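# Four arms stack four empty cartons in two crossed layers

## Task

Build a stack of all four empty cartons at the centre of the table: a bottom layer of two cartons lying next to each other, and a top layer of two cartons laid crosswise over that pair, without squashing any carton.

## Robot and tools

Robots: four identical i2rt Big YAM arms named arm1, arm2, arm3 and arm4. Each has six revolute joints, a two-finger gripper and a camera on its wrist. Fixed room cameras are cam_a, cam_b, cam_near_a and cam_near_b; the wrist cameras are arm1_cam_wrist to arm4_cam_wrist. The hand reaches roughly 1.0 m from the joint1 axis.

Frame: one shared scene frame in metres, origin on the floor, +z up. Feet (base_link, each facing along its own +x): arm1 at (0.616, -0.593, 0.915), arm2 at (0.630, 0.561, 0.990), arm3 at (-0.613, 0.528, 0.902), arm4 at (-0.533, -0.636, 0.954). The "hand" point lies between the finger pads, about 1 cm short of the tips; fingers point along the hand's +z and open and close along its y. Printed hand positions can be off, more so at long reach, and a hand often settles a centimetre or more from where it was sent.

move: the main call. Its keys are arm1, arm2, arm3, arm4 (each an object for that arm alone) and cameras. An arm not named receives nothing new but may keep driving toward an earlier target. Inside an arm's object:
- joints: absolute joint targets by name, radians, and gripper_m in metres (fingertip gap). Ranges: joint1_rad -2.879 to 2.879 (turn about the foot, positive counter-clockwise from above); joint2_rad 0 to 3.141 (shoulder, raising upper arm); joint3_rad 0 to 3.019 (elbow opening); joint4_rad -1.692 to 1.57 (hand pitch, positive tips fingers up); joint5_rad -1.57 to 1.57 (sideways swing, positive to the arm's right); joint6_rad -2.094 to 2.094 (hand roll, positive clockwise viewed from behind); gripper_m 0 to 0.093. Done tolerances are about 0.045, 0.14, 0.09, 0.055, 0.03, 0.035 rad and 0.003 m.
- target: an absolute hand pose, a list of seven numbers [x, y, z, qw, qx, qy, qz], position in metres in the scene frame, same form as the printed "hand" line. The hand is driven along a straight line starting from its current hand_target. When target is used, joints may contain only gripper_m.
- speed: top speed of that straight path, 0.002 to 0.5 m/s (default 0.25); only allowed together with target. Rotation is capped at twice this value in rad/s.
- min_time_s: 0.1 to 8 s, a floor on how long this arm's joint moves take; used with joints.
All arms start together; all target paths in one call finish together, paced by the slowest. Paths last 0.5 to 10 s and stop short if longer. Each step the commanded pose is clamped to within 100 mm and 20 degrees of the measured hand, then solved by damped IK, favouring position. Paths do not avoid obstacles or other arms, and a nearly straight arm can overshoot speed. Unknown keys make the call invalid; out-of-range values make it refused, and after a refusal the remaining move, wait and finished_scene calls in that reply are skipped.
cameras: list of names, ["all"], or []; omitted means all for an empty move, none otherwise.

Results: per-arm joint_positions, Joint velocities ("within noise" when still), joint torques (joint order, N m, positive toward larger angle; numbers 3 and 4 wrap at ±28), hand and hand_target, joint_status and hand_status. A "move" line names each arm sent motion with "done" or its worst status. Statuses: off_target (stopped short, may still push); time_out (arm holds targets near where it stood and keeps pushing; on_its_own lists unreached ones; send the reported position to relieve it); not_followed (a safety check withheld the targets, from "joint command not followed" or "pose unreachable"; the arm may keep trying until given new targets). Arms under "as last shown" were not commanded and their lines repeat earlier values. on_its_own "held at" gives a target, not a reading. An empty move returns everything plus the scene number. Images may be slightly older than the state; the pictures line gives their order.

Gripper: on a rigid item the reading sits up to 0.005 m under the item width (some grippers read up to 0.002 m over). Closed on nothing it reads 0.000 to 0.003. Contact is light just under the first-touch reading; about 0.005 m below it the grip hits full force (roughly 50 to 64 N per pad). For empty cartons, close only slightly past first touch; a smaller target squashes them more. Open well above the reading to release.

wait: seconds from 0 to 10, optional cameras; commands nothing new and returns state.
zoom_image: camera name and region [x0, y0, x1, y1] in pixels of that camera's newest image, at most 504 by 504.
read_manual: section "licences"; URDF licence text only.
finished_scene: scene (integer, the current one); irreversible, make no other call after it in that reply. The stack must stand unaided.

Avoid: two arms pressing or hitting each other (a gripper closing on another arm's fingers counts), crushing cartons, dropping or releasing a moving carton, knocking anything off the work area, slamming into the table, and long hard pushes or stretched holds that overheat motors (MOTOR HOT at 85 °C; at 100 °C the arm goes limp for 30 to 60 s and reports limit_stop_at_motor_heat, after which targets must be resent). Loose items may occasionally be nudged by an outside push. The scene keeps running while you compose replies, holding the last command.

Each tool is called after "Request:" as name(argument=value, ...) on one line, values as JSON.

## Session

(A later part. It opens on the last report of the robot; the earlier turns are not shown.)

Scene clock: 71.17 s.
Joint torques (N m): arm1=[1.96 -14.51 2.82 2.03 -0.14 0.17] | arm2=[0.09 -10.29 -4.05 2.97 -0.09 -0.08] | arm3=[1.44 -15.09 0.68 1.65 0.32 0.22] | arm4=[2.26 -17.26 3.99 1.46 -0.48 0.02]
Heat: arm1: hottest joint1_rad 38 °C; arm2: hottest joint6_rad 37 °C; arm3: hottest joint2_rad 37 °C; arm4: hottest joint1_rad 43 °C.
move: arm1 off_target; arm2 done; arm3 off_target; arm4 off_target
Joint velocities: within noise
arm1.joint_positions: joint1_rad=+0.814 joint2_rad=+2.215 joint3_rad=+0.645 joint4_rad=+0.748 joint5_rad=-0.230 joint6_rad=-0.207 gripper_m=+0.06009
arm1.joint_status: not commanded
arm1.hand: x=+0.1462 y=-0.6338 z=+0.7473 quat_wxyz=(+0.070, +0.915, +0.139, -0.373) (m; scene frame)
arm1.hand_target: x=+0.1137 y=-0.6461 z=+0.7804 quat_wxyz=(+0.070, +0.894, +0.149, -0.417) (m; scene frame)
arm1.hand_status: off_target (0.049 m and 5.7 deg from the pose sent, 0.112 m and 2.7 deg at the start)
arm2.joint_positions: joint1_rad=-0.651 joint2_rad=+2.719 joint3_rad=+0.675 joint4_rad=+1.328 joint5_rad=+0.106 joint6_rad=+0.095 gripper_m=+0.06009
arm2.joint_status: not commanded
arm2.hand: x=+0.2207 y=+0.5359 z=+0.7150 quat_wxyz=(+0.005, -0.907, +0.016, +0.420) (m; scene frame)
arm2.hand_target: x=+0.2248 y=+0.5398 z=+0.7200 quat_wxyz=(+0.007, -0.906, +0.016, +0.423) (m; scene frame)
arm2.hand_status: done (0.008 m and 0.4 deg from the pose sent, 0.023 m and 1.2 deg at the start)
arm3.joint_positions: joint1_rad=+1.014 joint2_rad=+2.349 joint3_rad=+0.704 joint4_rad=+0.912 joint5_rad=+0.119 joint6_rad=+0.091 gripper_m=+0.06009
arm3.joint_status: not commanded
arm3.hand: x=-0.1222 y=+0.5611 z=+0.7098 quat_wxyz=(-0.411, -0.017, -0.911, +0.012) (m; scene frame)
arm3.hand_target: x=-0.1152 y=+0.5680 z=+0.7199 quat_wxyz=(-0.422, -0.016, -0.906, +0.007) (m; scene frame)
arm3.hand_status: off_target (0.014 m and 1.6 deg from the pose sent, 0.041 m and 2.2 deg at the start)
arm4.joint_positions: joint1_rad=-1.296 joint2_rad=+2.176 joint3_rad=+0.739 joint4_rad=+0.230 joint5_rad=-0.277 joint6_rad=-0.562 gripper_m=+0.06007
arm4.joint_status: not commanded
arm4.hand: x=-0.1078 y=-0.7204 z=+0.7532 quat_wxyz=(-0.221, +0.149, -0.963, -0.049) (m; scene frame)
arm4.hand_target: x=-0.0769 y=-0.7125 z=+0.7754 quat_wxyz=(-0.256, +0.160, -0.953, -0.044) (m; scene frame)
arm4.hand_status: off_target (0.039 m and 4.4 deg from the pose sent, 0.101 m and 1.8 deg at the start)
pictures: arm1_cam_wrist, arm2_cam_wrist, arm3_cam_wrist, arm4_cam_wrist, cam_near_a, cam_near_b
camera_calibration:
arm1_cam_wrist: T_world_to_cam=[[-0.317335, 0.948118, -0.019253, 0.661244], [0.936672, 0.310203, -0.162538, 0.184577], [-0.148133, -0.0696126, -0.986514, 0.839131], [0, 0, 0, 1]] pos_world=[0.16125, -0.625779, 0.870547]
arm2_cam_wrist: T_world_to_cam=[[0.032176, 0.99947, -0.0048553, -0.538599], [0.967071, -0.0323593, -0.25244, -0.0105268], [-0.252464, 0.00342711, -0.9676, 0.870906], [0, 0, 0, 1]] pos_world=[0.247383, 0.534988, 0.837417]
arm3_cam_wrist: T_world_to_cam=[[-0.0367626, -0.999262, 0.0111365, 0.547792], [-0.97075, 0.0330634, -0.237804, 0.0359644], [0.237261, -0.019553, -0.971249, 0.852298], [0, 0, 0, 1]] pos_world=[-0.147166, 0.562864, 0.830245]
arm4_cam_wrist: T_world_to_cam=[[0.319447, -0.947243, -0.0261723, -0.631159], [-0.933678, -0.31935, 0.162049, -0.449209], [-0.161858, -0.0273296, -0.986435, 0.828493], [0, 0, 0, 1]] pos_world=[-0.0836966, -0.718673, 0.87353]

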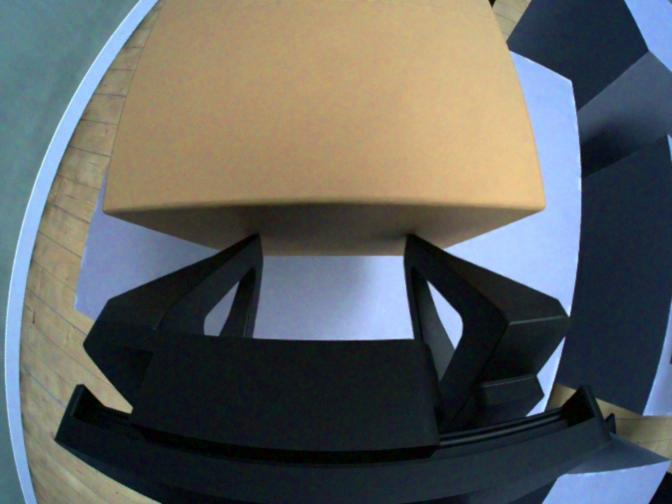

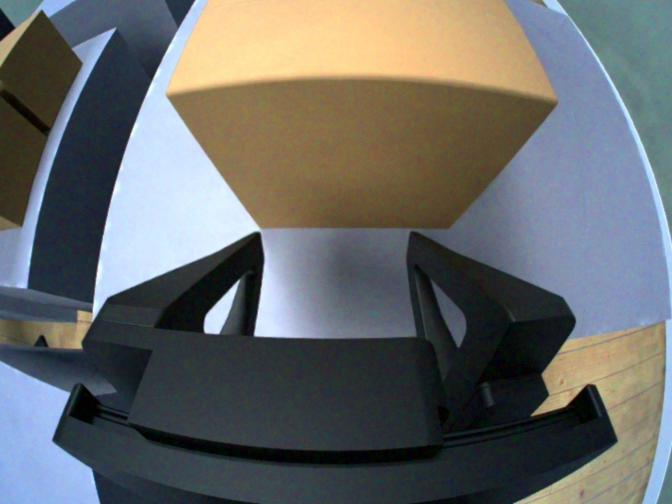

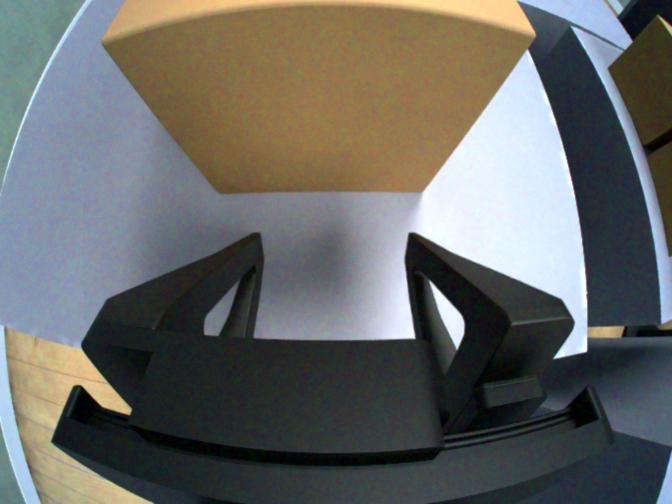

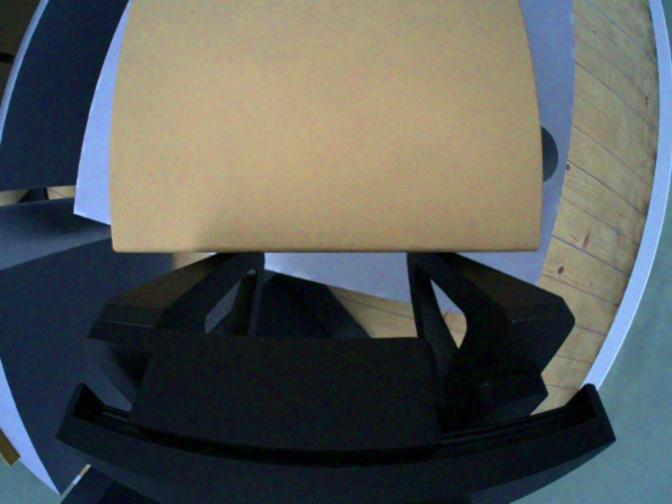

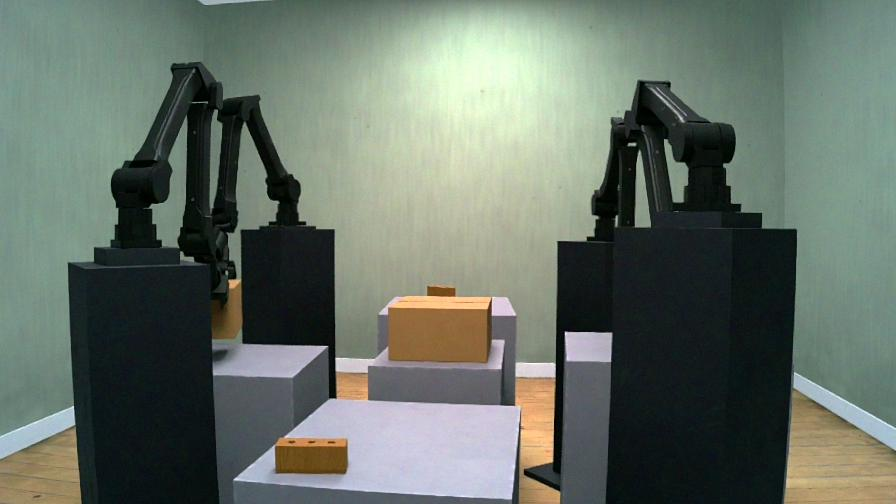

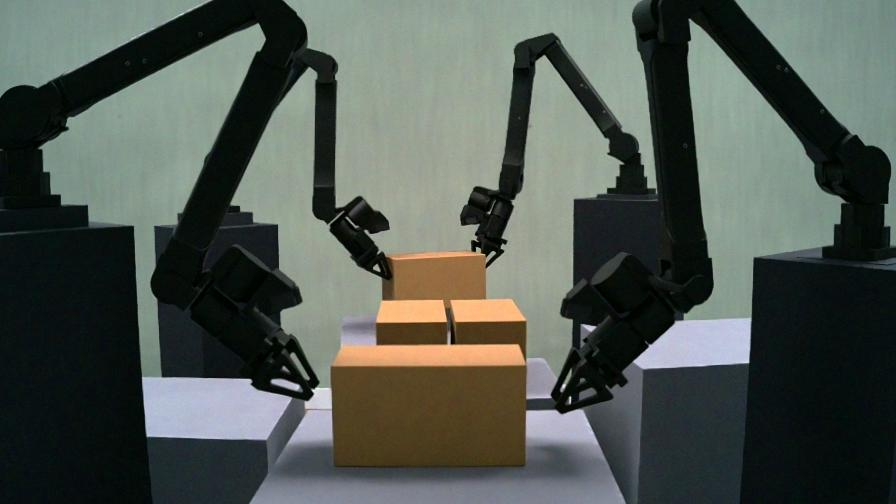

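Request:
move(arm1={"target": [0.103, -0.649, 0.95, 0.0697, 0.8939, 0.1495, -0.4168], "speed": 0.07}, arm2={"target": [0.215, 0.553, 0.72, -0.00738, 0.9062, -0.01582, -0.4225], "speed": 0.05}, arm3={"target": [-0.1, 0.576, 0.725, 0.42254, 0.01582, 0.9062, -0.00738], "speed": 0.05}, arm4={"target": [-0.067, -0.710, 0.945, 0.2553, -0.1594, 0.9527, 0.0427], "speed": 0.07}, cameras=["arm1_cam_wrist","arm2_cam_wrist","arm3_cam_wrist", "arm4_cam_wrist","cam_near_b"])

Scene clock: 79.00 s.
Joint torques (N m): arm1=[2.26 -11.16 9.48 1.94 -0.22 0.11] | arm2=[0.32 -11.93 -2.58 1.8 -0.12 -0.1] | arm3=[1.49 -15.44 1.65 1.21 0.32 0.21] | arm4=[2.37 -13.57 11.88 1.26 -0.55 -0.07]
Heat: arm1: hottest joint1_rad 38 °C; arm2: hottest joint6_rad 37 °C; arm3: hottest joint2_rad 37 °C; arm4: hottest joint1_rad 42 °C.
move: arm1 off_target; arm2 done; arm3 off_target; arm4 off_target
Joint velocities: within noise
arm1.joint_positions: joint1_rad=+0.817 joint2_rad=+1.640 joint3_rad=+0.590 joint4_rad=+0.206 joint5_rad=-0.223 joint6_rad=-0.195 gripper_m=+0.06009
arm1.joint_status: not commanded
arm1.hand: x=+0.1484 y=-0.6341 z=+0.9051 quat_wxyz=(+0.071, +0.920, +0.133, -0.361) (m; scene frame)
arm1.hand_target: x=+0.1076 y=-0.6489 z=+0.9521 quat_wxyz=(+0.070, +0.894, +0.149, -0.417) (m; scene frame)
arm1.hand_status: off_target (0.066 m and 7.3 deg from the pose sent, 0.208 m and 5.7 deg at the start)
arm2.joint_positions: joint1_rad=-0.701 joint2_rad=+2.719 joint3_rad=+0.675 joint4_rad=+1.328 joint5_rad=+0.068 joint6_rad=+0.062 gripper_m=+0.06009
arm2.joint_status: not commanded
arm2.hand: x=+0.2199 y=+0.5495 z=+0.7146 quat_wxyz=(+0.005, -0.908, +0.016, +0.419) (m; scene frame)
arm2.hand_target: x=+0.2149 y=+0.5530 z=+0.7200 quat_wxyz=(+0.008, -0.906, +0.016, +0.423) (m; scene frame)
arm2.hand_status: done (0.008 m and 0.5 deg from the pose sent, 0.019 m and 0.4 deg at the start)
arm3.joint_positions: joint1_rad=+1.029 joint2_rad=+2.331 joint3_rad=+0.730 joint4_rad=+0.871 joint5_rad=+0.131 joint6_rad=+0.102 gripper_m=+0.06009
arm3.joint_status: not commanded
arm3.hand: x=-0.1096 y=+0.5680 z=+0.7154 quat_wxyz=(-0.413, -0.017, -0.911, +0.012) (m; scene frame)
arm3.hand_target: x=-0.1002 y=+0.5760 z=+0.7250 quat_wxyz=(-0.423, -0.016, -0.906, +0.007) (m; scene frame)
arm3.hand_status: off_target (0.016 m and 1.3 deg from the pose sent, 0.031 m and 1.5 deg at the start)
arm4.joint_positions: joint1_rad=-1.284 joint2_rad=+1.666 joint3_rad=+0.705 joint4_rad=-0.264 joint5_rad=-0.269 joint6_rad=-0.536 gripper_m=+0.06007
arm4.joint_status: not commanded
arm4.hand: x=-0.1113 y=-0.7156 z=+0.9145 quat_wxyz=(-0.210, +0.141, -0.966, -0.053) (m; scene frame)
arm4.hand_target: x=-0.0700 y=-0.7091 z=+0.9469 quat_wxyz=(-0.256, +0.160, -0.953, -0.044) (m; scene frame)
arm4.hand_status: off_target (0.054 m and 5.9 deg from the pose sent, 0.196 m and 4.4 deg at the start)
pictures: arm1_cam_wrist, arm2_cam_wrist, arm3_cam_wrist, arm4_cam_wrist, cam_near_b
camera_calibration:
arm1_cam_wrist: T_world_to_cam=[[-0.307366, 0.951146, -0.0291103, 0.674657], [0.943531, 0.300646, -0.139143, 0.180009], [-0.123593, -0.0702343, -0.989844, 0.994095], [0, 0, 0, 1]] pos_world=[0.160386, -0.625997, 1.02869]
arm2_cam_wrist: T_world_to_cam=[[0.0315564, 0.999492, -0.00440389, -0.552495], [0.967817, -0.0316564, -0.249658, -0.0120197], [-0.249671, 0.00361615, -0.968324, 0.87001], [0, 0, 0, 1]] pos_world=[0.246283, 0.548688, 0.837017]
arm3_cam_wrist: T_world_to_cam=[[-0.037782, -0.999228, 0.0107713, 0.555322], [-0.969777, 0.034064, -0.241603, 0.0515077], [0.241049, -0.019574, -0.970316, 0.854545], [0, 0, 0, 1]] pos_world=[-0.135055, 0.569865, 0.835641]
arm4_cam_wrist: T_world_to_cam=[[0.305663, -0.951229, -0.0416383, -0.611531], [-0.933882, -0.308038, 0.181596, -0.486867], [-0.185565, -0.0166219, -0.982491, 0.98868], [0, 0, 0, 1]] pos_world=[-0.084289, -0.715246, 1.03432]

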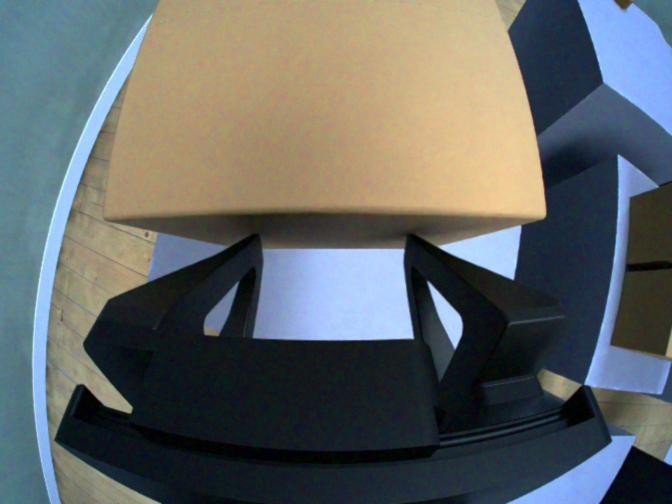

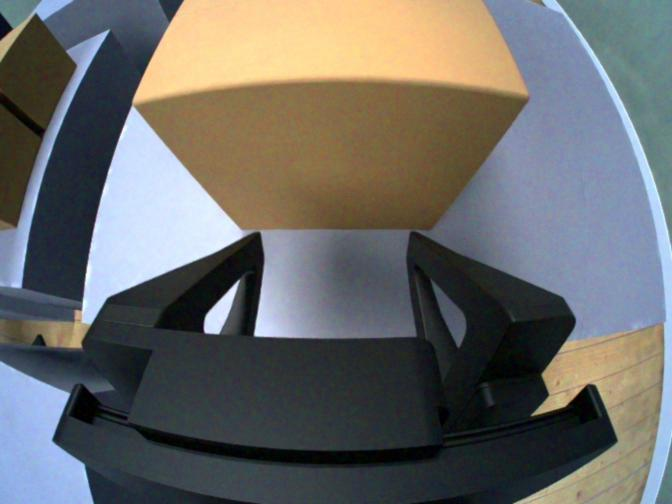

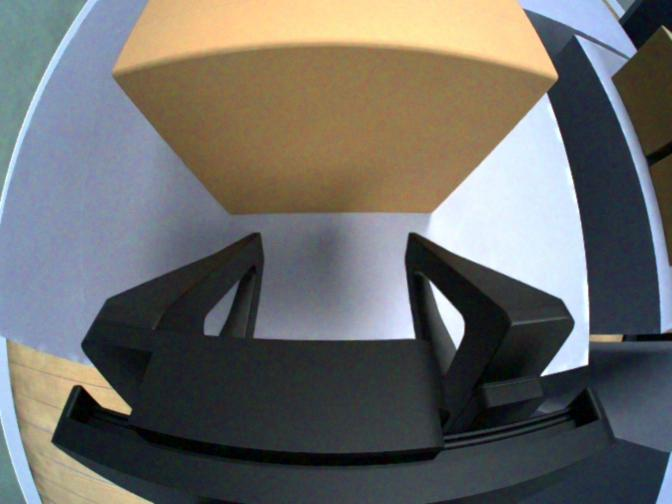

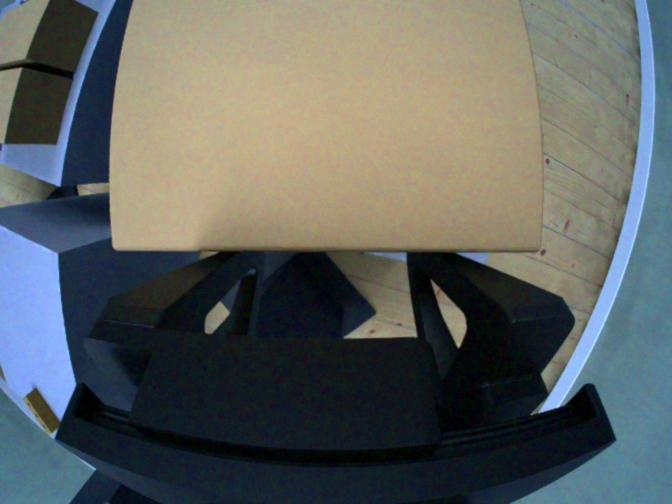

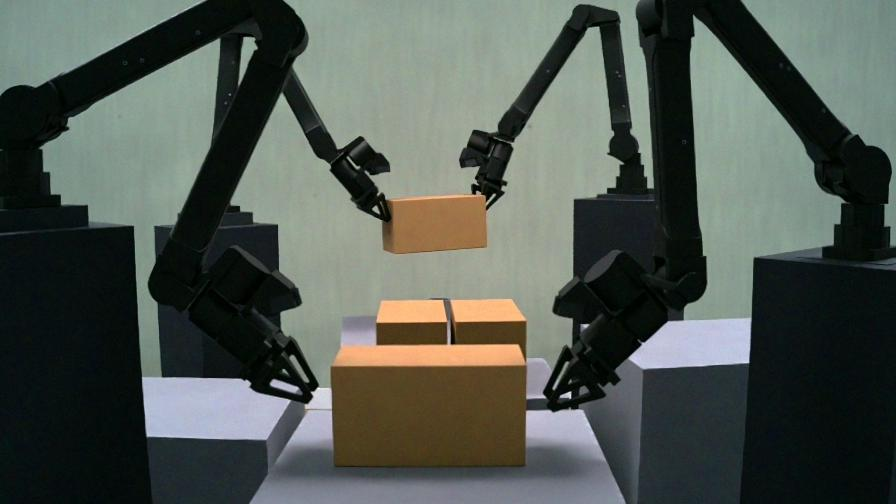

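Request:
move(arm1={"target": [0.088, -0.084, 0.96, 0, 0.9063, 0, -0.4226], "speed": 0.1}, arm2={"target": [0.158, 0.552, 0.723, -0.00738, 0.9062, -0.01582, -0.4225], "speed": 0.05}, arm3={"target": [-0.045, 0.575, 0.727, 0.42254, 0.01582, 0.9062, -0.00738], "speed": 0.05}, arm4={"target": [-0.096, -0.084, 0.95, 0.2588, 0, 0.9659, 0], "speed": 0.1}, cameras=["arm1_cam_wrist","arm2_cam_wrist","arm3_cam_wrist", "arm4_cam_wrist","cam_near_b","cam_near_a","cam_b"])

Scene clock: 86.93 s.
Joint torques (N m): arm1=[2.78 -16.21 13.22 1.59 -1.1 0.22] | arm2=[-0.62 -13.98 0.92 1.76 -0.16 -0.14] | arm3=[-0.09 -16.15 4.81 1.52 0.07 0.09] | arm4=[-3.14 -19.37 16.13 1.11 1.59 -0.32]
Heat: arm1: hottest joint3_rad 39 °C; arm2: hottest joint6_rad 37 °C; arm3: hottest joint2_rad 37 °C; arm4: hottest joint1_rad 42 °C.
move: arm1 off_target; arm2 off_target; arm3 off_target; arm4 off_target
Joint velocities: within noise
arm1.joint_positions: joint1_rad=-0.134 joint2_rad=+2.095 joint3_rad=+1.432 joint4_rad=-0.391 joint5_rad=-0.628 joint6_rad=-0.708 gripper_m=+0.06008
arm1.joint_status: not commanded
arm1.hand: x=+0.1363 y=-0.1037 z=+0.9169 quat_wxyz=(+0.024, +0.922, -0.031, -0.384) (m; scene frame)
arm1.hand_target: x=+0.0924 y=-0.0896 z=+0.9629 quat_wxyz=(+0.000, +0.906, +0.001, -0.423) (m; scene frame)
arm1.hand_status: off_target (0.068 m and 6.5 deg from the pose sent, 0.556 m and 18.7 deg at the start)
arm2.joint_positions: joint1_rad=-0.705 joint2_rad=+2.662 joint3_rad=+0.753 joint4_rad=+1.143 joint5_rad=+0.066 joint6_rad=+0.060 gripper_m=+0.06009
arm2.joint_status: not commanded
arm2.hand: x=+0.1866 y=+0.5489 z=+0.7066 quat_wxyz=(+0.007, -0.918, +0.016, +0.396) (m; scene frame)
arm2.hand_target: x=+0.1587 y=+0.5523 z=+0.7237 quat_wxyz=(+0.008, -0.906, +0.016, +0.423) (m; scene frame)
arm2.hand_status: off_target (0.033 m and 3.3 deg from the pose sent, 0.063 m and 0.6 deg at the start)
arm3.joint_positions: joint1_rad=+1.029 joint2_rad=+2.330 joint3_rad=+0.836 joint4_rad=+0.725 joint5_rad=+0.122 joint6_rad=+0.100 gripper_m=+0.06009
arm3.joint_status: not commanded
arm3.hand: x=-0.0755 y=+0.5739 z=+0.7097 quat_wxyz=(-0.395, -0.014, -0.919, +0.010) (m; scene frame)
arm3.hand_target: x=-0.0462 y=+0.5748 z=+0.7283 quat_wxyz=(-0.423, -0.016, -0.906, +0.008) (m; scene frame)
arm3.hand_status: off_target (0.035 m and 3.5 deg from the pose sent, 0.066 m and 1.3 deg at the start)
arm4.joint_positions: joint1_rad=+0.061 joint2_rad=+2.149 joint3_rad=+1.585 joint4_rad=-0.782 joint5_rad=+0.405 joint6_rad=+0.959 gripper_m=+0.06007
arm4.joint_status: not commanded
arm4.hand: x=-0.1448 y=-0.0970 z=+0.9334 quat_wxyz=(-0.228, +0.023, -0.973, +0.013) (m; scene frame)
arm4.hand_target: x=-0.0985 y=-0.0884 z=+0.9520 quat_wxyz=(-0.259, +0.000, -0.966, +0.000) (m; scene frame)
arm4.hand_status: off_target (0.053 m and 4.7 deg from the pose sent, 0.633 m and 18.2 deg at the start)
pictures: arm1_cam_wrist, arm2_cam_wrist, arm3_cam_wrist, arm4_cam_wrist, cam_b, cam_near_a, cam_near_b
camera_calibration:
arm1_cam_wrist: T_world_to_cam=[[0.0257292, 0.997691, -0.0628623, 0.157146], [0.984227, -0.0362916, -0.173148, 0.0242], [-0.175029, -0.0574159, -0.982888, 1.04352], [0, 0, 0, 1]] pos_world=[0.154785, -0.0959899, 1.03973]
arm2_cam_wrist: T_world_to_cam=[[0.0323344, 0.999477, -0.000197006, -0.553928], [0.979007, -0.0317119, -0.201347, -0.0180174], [-0.201248, 0.00631756, -0.97952, 0.851399], [0, 0, 0, 1]] pos_world=[0.206892, 0.547689, 0.830225]
arm3_cam_wrist: T_world_to_cam=[[-0.0291748, -0.999501, 0.012132, 0.562383], [-0.978715, 0.0260972, -0.203558, 0.0599778], [0.20314, -0.0178125, -0.978988, 0.843118], [0, 0, 0, 1]] pos_world=[-0.0961624, 0.575555, 0.830788]
arm4_cam_wrist: T_world_to_cam=[[0.0487773, -0.998088, 0.0379558, -0.1282], [-0.986547, -0.0422071, 0.157938, -0.290742], [-0.156034, -0.0451489, -0.986719, 1.01669], [0, 0, 0, 1]] pos_world=[-0.121939, -0.0943241, 1.05397]

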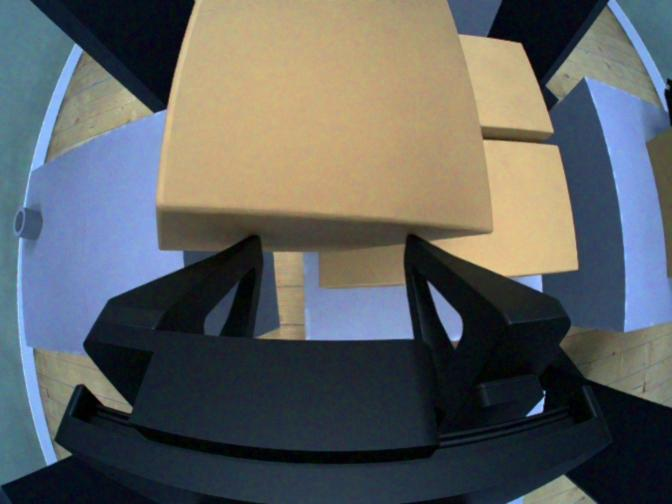

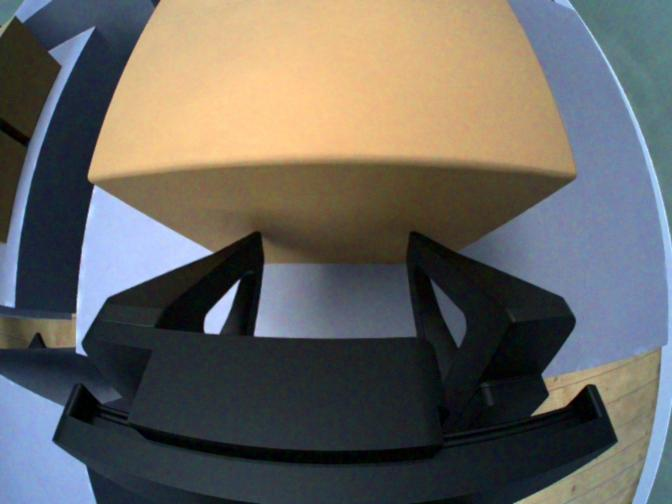

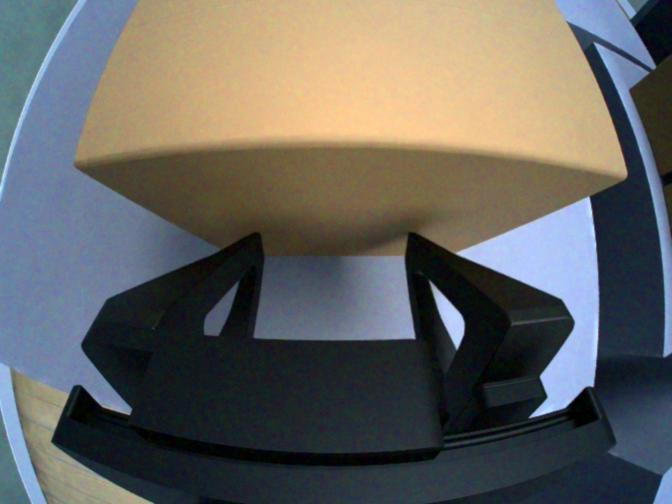

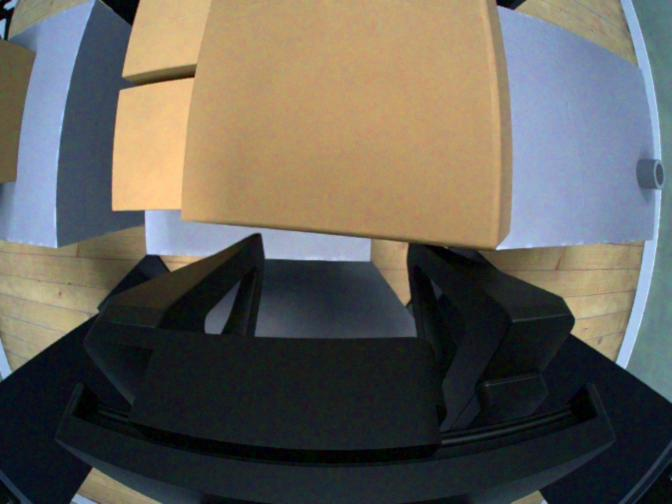

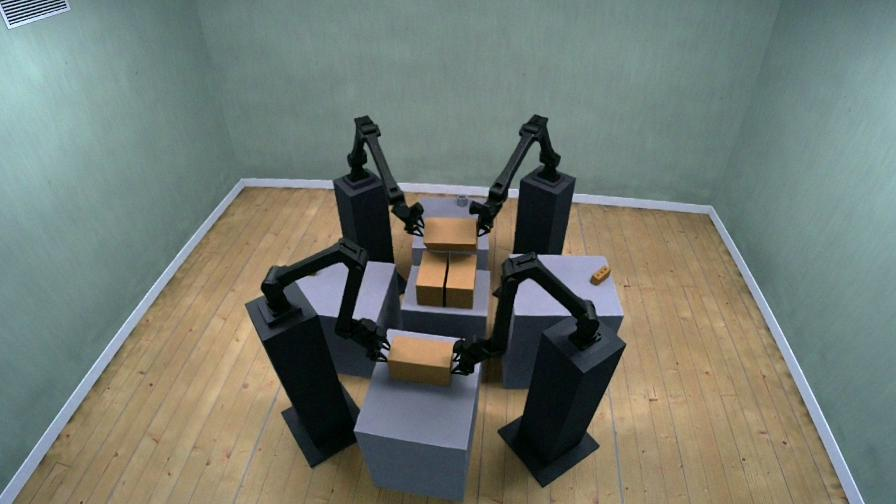

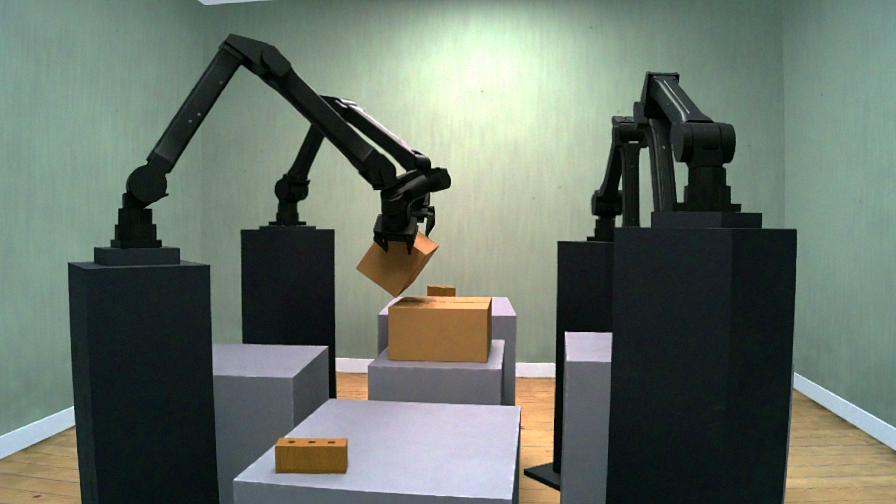

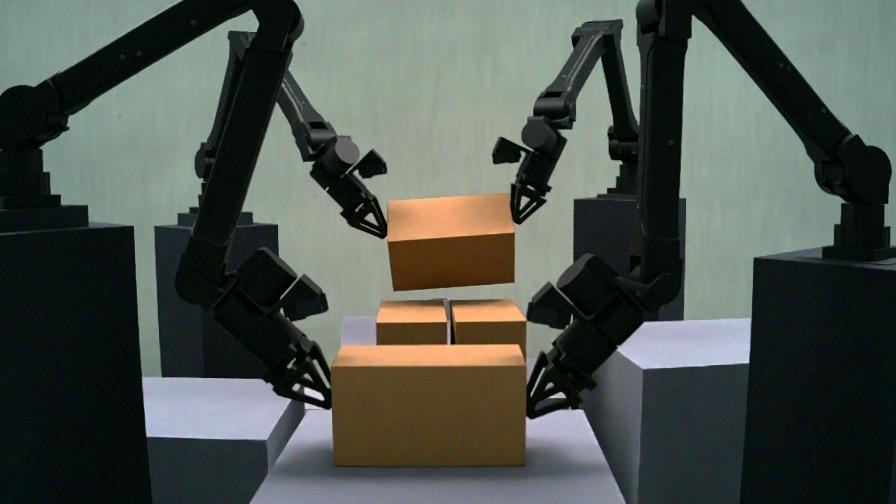

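Request:
move(arm1={"target": [0.088, -0.060, 0.905, 0, 0.9063, 0, -0.4226], "speed": 0.05}, arm2={"target": [0.21, 0.552, 0.75, -0.00738, 0.9062, -0.01582, -0.4225], "speed": 0.05}, arm3={"target": [-0.09, 0.575, 0.755, 0.42254, 0.01582, 0.9062, -0.00738], "speed": 0.05}, arm4={"target": [-0.096, -0.062, 0.883, 0.2588, 0, 0.9659, 0], "speed": 0.05}, cameras=["arm1_cam_wrist","arm4_cam_wrist","cam_near_b","cam_near_a"])

Request:
move(arm1={"target": [0.088, -0.060, 0.875, 0, 0.9063, 0, -0.4226], "speed": 0.03}, arm2={"joints": {"gripper_m": 0.03}}, arm3={"joints": {"gripper_m": 0.03}}, arm4={"target": [-0.096, -0.062, 0.853, 0.2588, 0, 0.9659, 0], "speed": 0.03}, cameras=["all"])

Scene clock: 92.70 s.
Joint torques (N m): arm1=[4.07 -14.68 11.34 2.37 -0.79 0.16] | arm2=[0.56 -11.69 -3.59 3.11 0.03 -0.06] | arm3=[0.97 -15.5 1.46 2.1 0.32 0.18] | arm4=[-3.55 -19.14 14.54 1.81 1.48 -0.34]
Heat: arm1: hottest joint3_rad 42 °C; arm2: hottest joint2_rad 37 °C; arm3: hottest joint2_rad 37 °C; arm4: hottest joint1_rad 42 °C.
move: arm1 off_target; arm2 off_target; arm3 off_target; arm4 off_target
Joint velocities: within noise
arm1.joint_positions: joint1_rad=-0.171 joint2_rad=+2.191 joint3_rad=+1.525 joint4_rad=-0.361 joint5_rad=-0.650 joint6_rad=-0.723 gripper_m=+0.06008
arm1.joint_status: not commanded
arm1.hand: x=+0.1351 y=-0.0633 z=+0.8956 quat_wxyz=(+0.012, +0.916, -0.033, -0.399) (m; scene frame)
arm1.hand_target: x=+0.0909 y=-0.0642 z=+0.9067 quat_wxyz=(+0.001, +0.906, +0.000, -0.423) (m; scene frame)
arm1.hand_status: off_target (0.048 m and 5.0 deg from the pose sent, 0.066 m and 6.6 deg at the start)
arm2.joint_positions: joint1_rad=-0.705 joint2_rad=+2.622 joint3_rad=+0.638 joint4_rad=+1.250 joint5_rad=+0.066 joint6_rad=+0.060 gripper_m=+0.06009
arm2.joint_status: not commanded
arm2.hand: x=+0.2132 y=+0.5504 z=+0.7371 quat_wxyz=(+0.006, -0.912, +0.016, +0.410) (m; scene frame)
arm2.hand_target: x=+0.2100 y=+0.5521 z=+0.7496 quat_wxyz=(+0.008, -0.906, +0.016, +0.422) (m; scene frame)
arm2.hand_status: off_target (0.013 m and 1.5 deg from the pose sent, 0.049 m and 3.3 deg at the start)
arm3.joint_positions: joint1_rad=+1.029 joint2_rad=+2.234 joint3_rad=+0.736 joint4_rad=+0.759 joint5_rad=+0.127 joint6_rad=+0.100 gripper_m=+0.06009
arm3.joint_status: not commanded
arm3.hand: x=-0.0956 y=+0.5705 z=+0.7433 quat_wxyz=(-0.408, -0.015, -0.913, +0.011) (m; scene frame)
arm3.hand_target: x=-0.0901 y=+0.5750 z=+0.7548 quat_wxyz=(-0.422, -0.016, -0.906, +0.007) (m; scene frame)
arm3.hand_status: off_target (0.014 m and 1.8 deg from the pose sent, 0.048 m and 3.5 deg at the start)
arm4.joint_positions: joint1_rad=+0.088 joint2_rad=+2.271 joint3_rad=+1.658 joint4_rad=-0.728 joint5_rad=+0.413 joint6_rad=+0.976 gripper_m=+0.06006
arm4.joint_status: not commanded
arm4.hand: x=-0.1477 y=-0.0671 z=+0.8845 quat_wxyz=(-0.233, +0.026, -0.972, +0.008) (m; scene frame)
arm4.hand_target: x=-0.0986 y=-0.0665 z=+0.8851 quat_wxyz=(-0.259, +0.000, -0.966, +0.001) (m; scene frame)
arm4.hand_status: off_target (0.052 m and 4.4 deg from the pose sent, 0.078 m and 4.7 deg at the start)
pictures: arm1_cam_wrist, arm4_cam_wrist, cam_near_a, cam_near_b
camera_calibration:
arm1_cam_wrist: T_world_to_cam=[[0.0390618, 0.998369, -0.0416415, 0.0947332], [0.977772, -0.0467808, -0.204387, 0.0514764], [-0.206002, -0.0327322, -0.978004, 1.02609], [0, 0, 0, 1]] pos_world=[0.157343, -0.0585845, 1.01798]
arm4_cam_wrist: T_world_to_cam=[[0.0581691, -0.997841, 0.0304854, -0.0882882], [-0.987636, -0.0530676, 0.147507, -0.276283], [-0.145571, -0.0386888, -0.988591, 0.972998], [0, 0, 0, 1]] pos_world=[-0.126092, -0.0651152, 1.00534]

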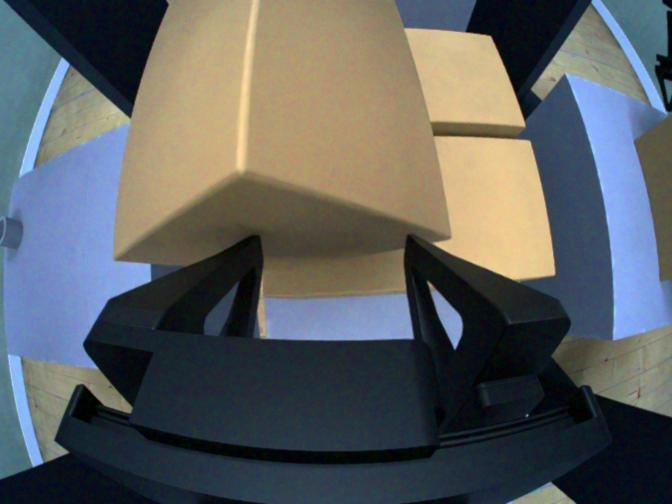

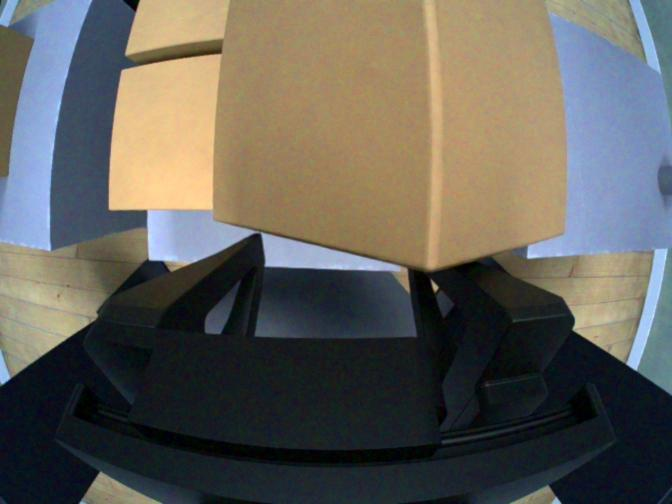

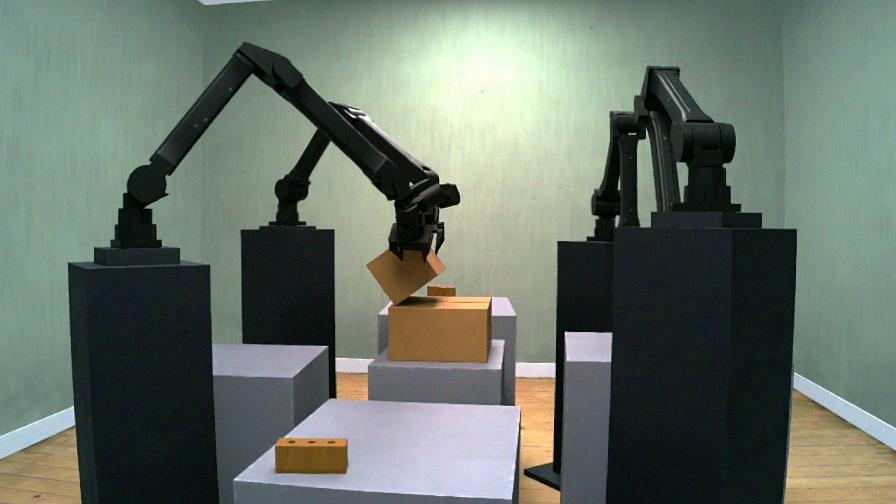

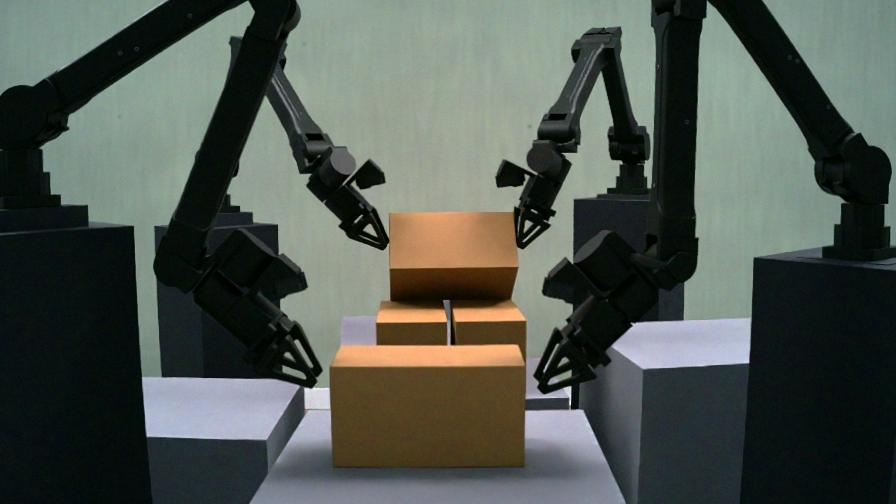

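Scene clock: 94.37 s.
Joint torques (N m): arm1=[4.54 -15.09 10.45 2.04 -0.75 0.18] | arm2=[0.21 -11.99 -3.69 3.11 0.09 0] | arm3=[0.97 -15.5 1.46 2.13 0.31 0.19] | arm4=[-3.84 -19.37 14.16 1.7 1.32 -0.35]
Heat: arm1: hottest joint3_rad 42 °C; arm2: hottest joint2_rad 37 °C; arm3: hottest joint2_rad 37 °C; arm4: hottest joint1_rad 42 °C.
move: arm1 off_target; arm2 done; arm3 done; arm4 off_target
Joint velocities: within noise
arm1.joint_positions: joint1_rad=-0.176 joint2_rad=+2.246 joint3_rad=+1.533 joint4_rad=-0.300 joint5_rad=-0.651 joint6_rad=-0.724 gripper_m=+0.06007
arm1.joint_status: not commanded
arm1.hand: x=+0.1346 y=-0.0561 z=+0.8684 quat_wxyz=(+0.005, +0.914, -0.032, -0.403) (m; scene frame)
arm1.hand_target: x=+0.0907 y=-0.0637 z=+0.8765 quat_wxyz=(+0.001, +0.906, +0.000, -0.423) (m; scene frame)
arm1.hand_status: off_target (0.047 m and 4.4 deg from the pose sent, 0.052 m and 5.0 deg at the start)
arm2.joint_positions: joint1_rad=-0.705 joint2_rad=+2.622 joint3_rad=+0.638 joint4_rad=+1.250 joint5_rad=+0.066 joint6_rad=+0.060 gripper_m=+0.03009
arm2.joint_status: all done
arm2.hand: x=+0.2132 y=+0.5504 z=+0.7371 quat_wxyz=(+0.006, -0.912, +0.016, +0.410) (m; scene frame)
arm2.hand_target: x=+0.2100 y=+0.5521 z=+0.7496 quat_wxyz=(+0.008, -0.906, +0.016, +0.422) (m; scene frame)
arm2.hand_status: not commanded
arm3.joint_positions: joint1_rad=+1.029 joint2_rad=+2.234 joint3_rad=+0.736 joint4_rad=+0.759 joint5_rad=+0.127 joint6_rad=+0.100 gripper_m=+0.03008
arm3.joint_status: all done
arm3.hand: x=-0.0956 y=+0.5704 z=+0.7433 quat_wxyz=(-0.408, -0.015, -0.913, +0.011) (m; scene frame)
arm3.hand_target: x=-0.0901 y=+0.5749 z=+0.7548 quat_wxyz=(-0.422, -0.016, -0.906, +0.007) (m; scene frame)
arm3.hand_status: not commanded
arm4.joint_positions: joint1_rad=+0.092 joint2_rad=+2.322 joint3_rad=+1.658 joint4_rad=-0.677 joint5_rad=+0.418 joint6_rad=+0.980 gripper_m=+0.06006
arm4.joint_status: not commanded
arm4.hand: x=-0.1487 y=-0.0656 z=+0.8538 quat_wxyz=(-0.235, +0.026, -0.972, +0.009) (m; scene frame)
arm4.hand_target: x=-0.0987 y=-0.0664 z=+0.8551 quat_wxyz=(-0.259, +0.000, -0.966, +0.001) (m; scene frame)
arm4.hand_status: off_target (0.053 m and 4.2 deg from the pose sent, 0.061 m and 4.4 deg at the start)
pictures: arm1_cam_wrist, arm2_cam_wrist, arm3_cam_wrist, arm4_cam_wrist, cam_a, cam_b, cam_near_a, cam_near_b
camera_calibration:
arm1_cam_wrist: T_world_to_cam=[[0.0427199, 0.998664, -0.0290773, 0.0750532], [0.975636, -0.0479683, -0.214089, 0.0552677], [-0.215198, -0.019223, -0.976381, 1.00028], [0, 0, 0, 1]] pos_world=[0.15813, -0.0530735, 0.990665]
arm2_cam_wrist: T_world_to_cam=[[0.0323342, 0.999473, -0.00296556, -0.554224], [0.972147, -0.032139, -0.232158, -0.0134572], [-0.232131, 0.00462367, -0.972674, 0.889083], [0, 0, 0, 1]] pos_world=[0.237386, 0.549388, 0.86002]
arm3_cam_wrist: T_world_to_cam=[[-0.033238, -0.999387, 0.0109776, 0.558242], [-0.972245, 0.0297863, -0.232061, 0.0668716], [0.231592, -0.0183861, -0.972639, 0.878498], [0, 0, 0, 1]] pos_world=[-0.119882, 0.57206, 0.863852]
arm4_cam_wrist: T_world_to_cam=[[0.0572862, -0.997872, 0.0311525, -0.0865368], [-0.988313, -0.052267, 0.143197, -0.268997], [-0.141264, -0.0389916, -0.989204, 0.943712], [0, 0, 0, 1]] pos_world=[-0.127583, -0.0636155, 0.974739]

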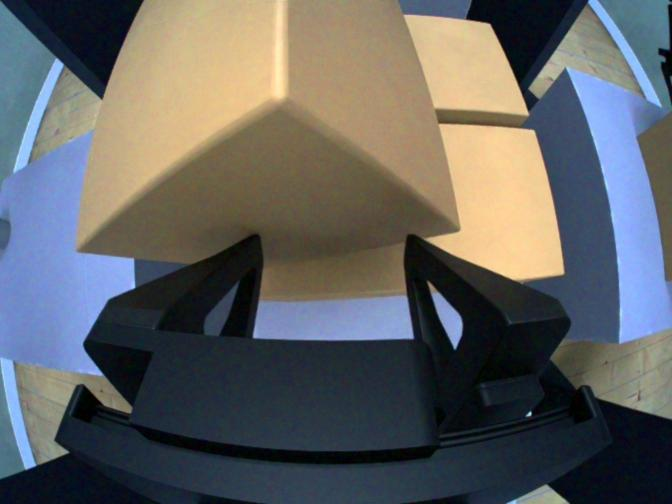

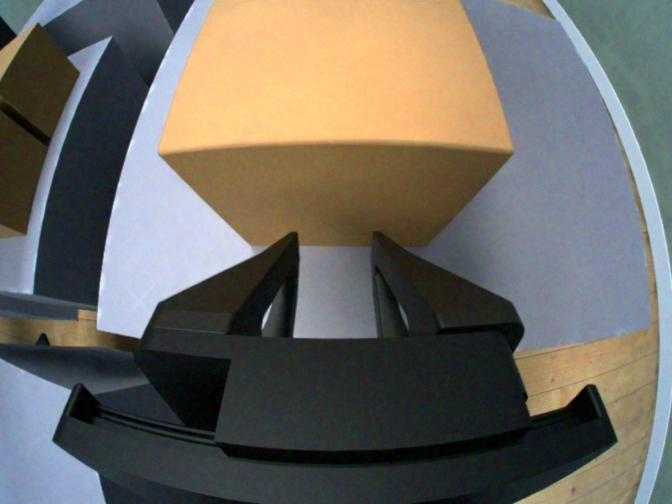

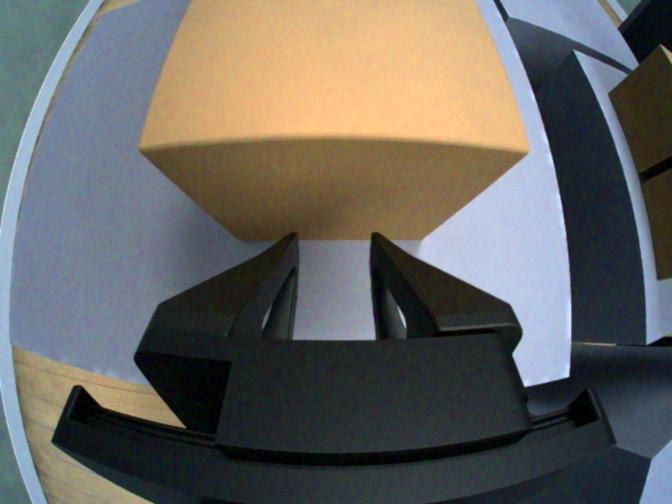

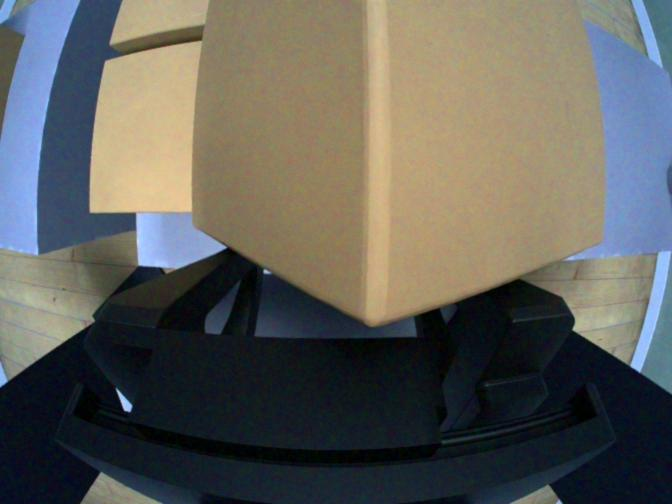

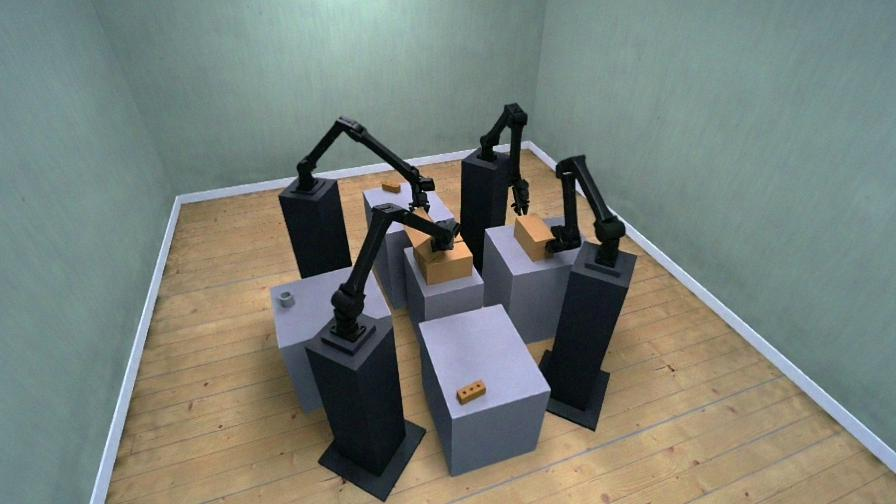

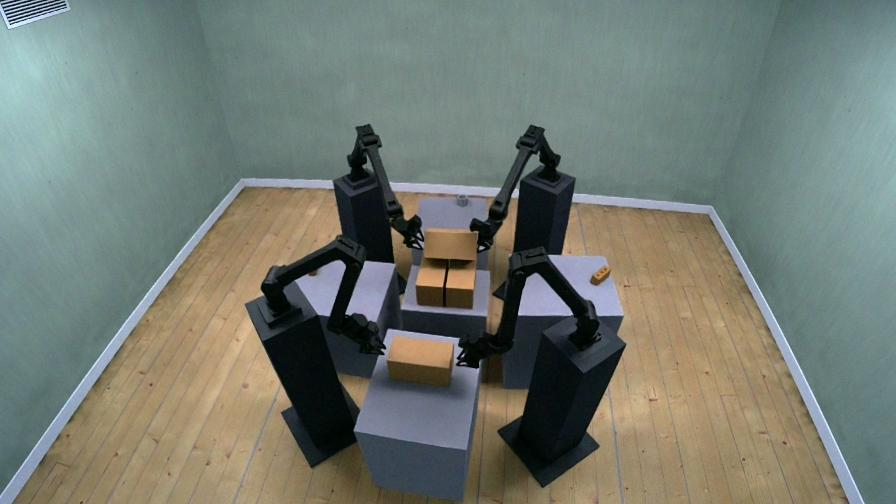

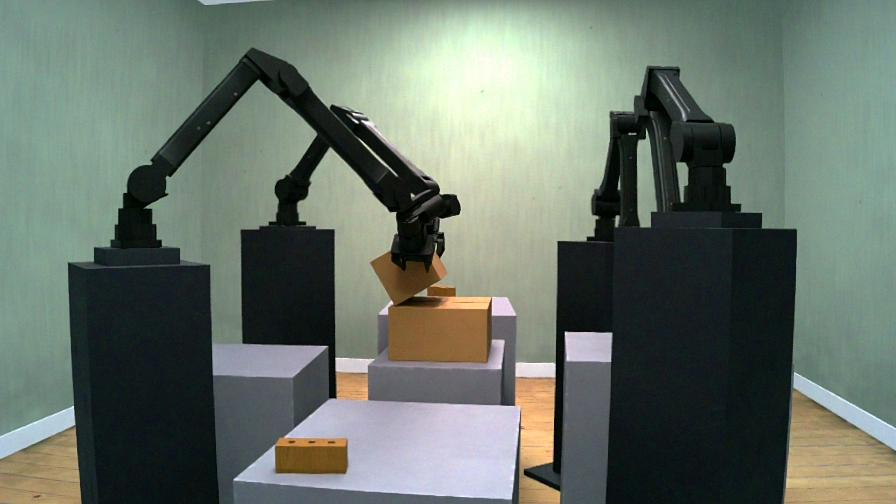

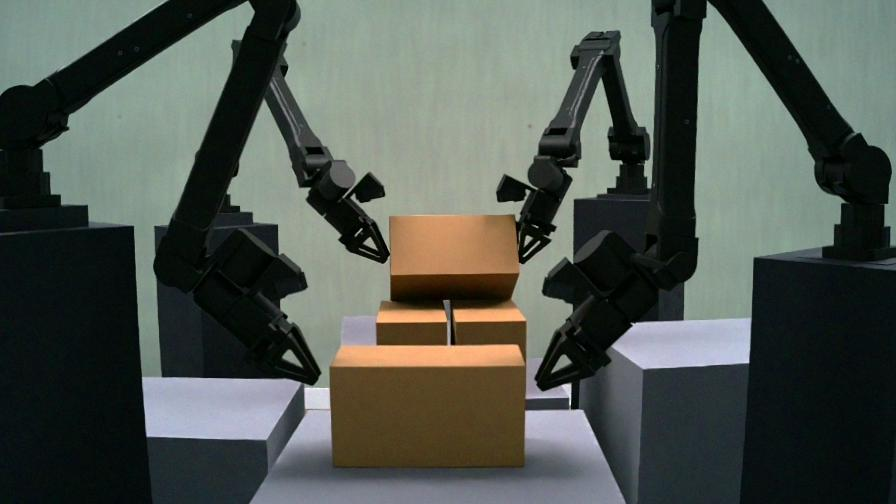

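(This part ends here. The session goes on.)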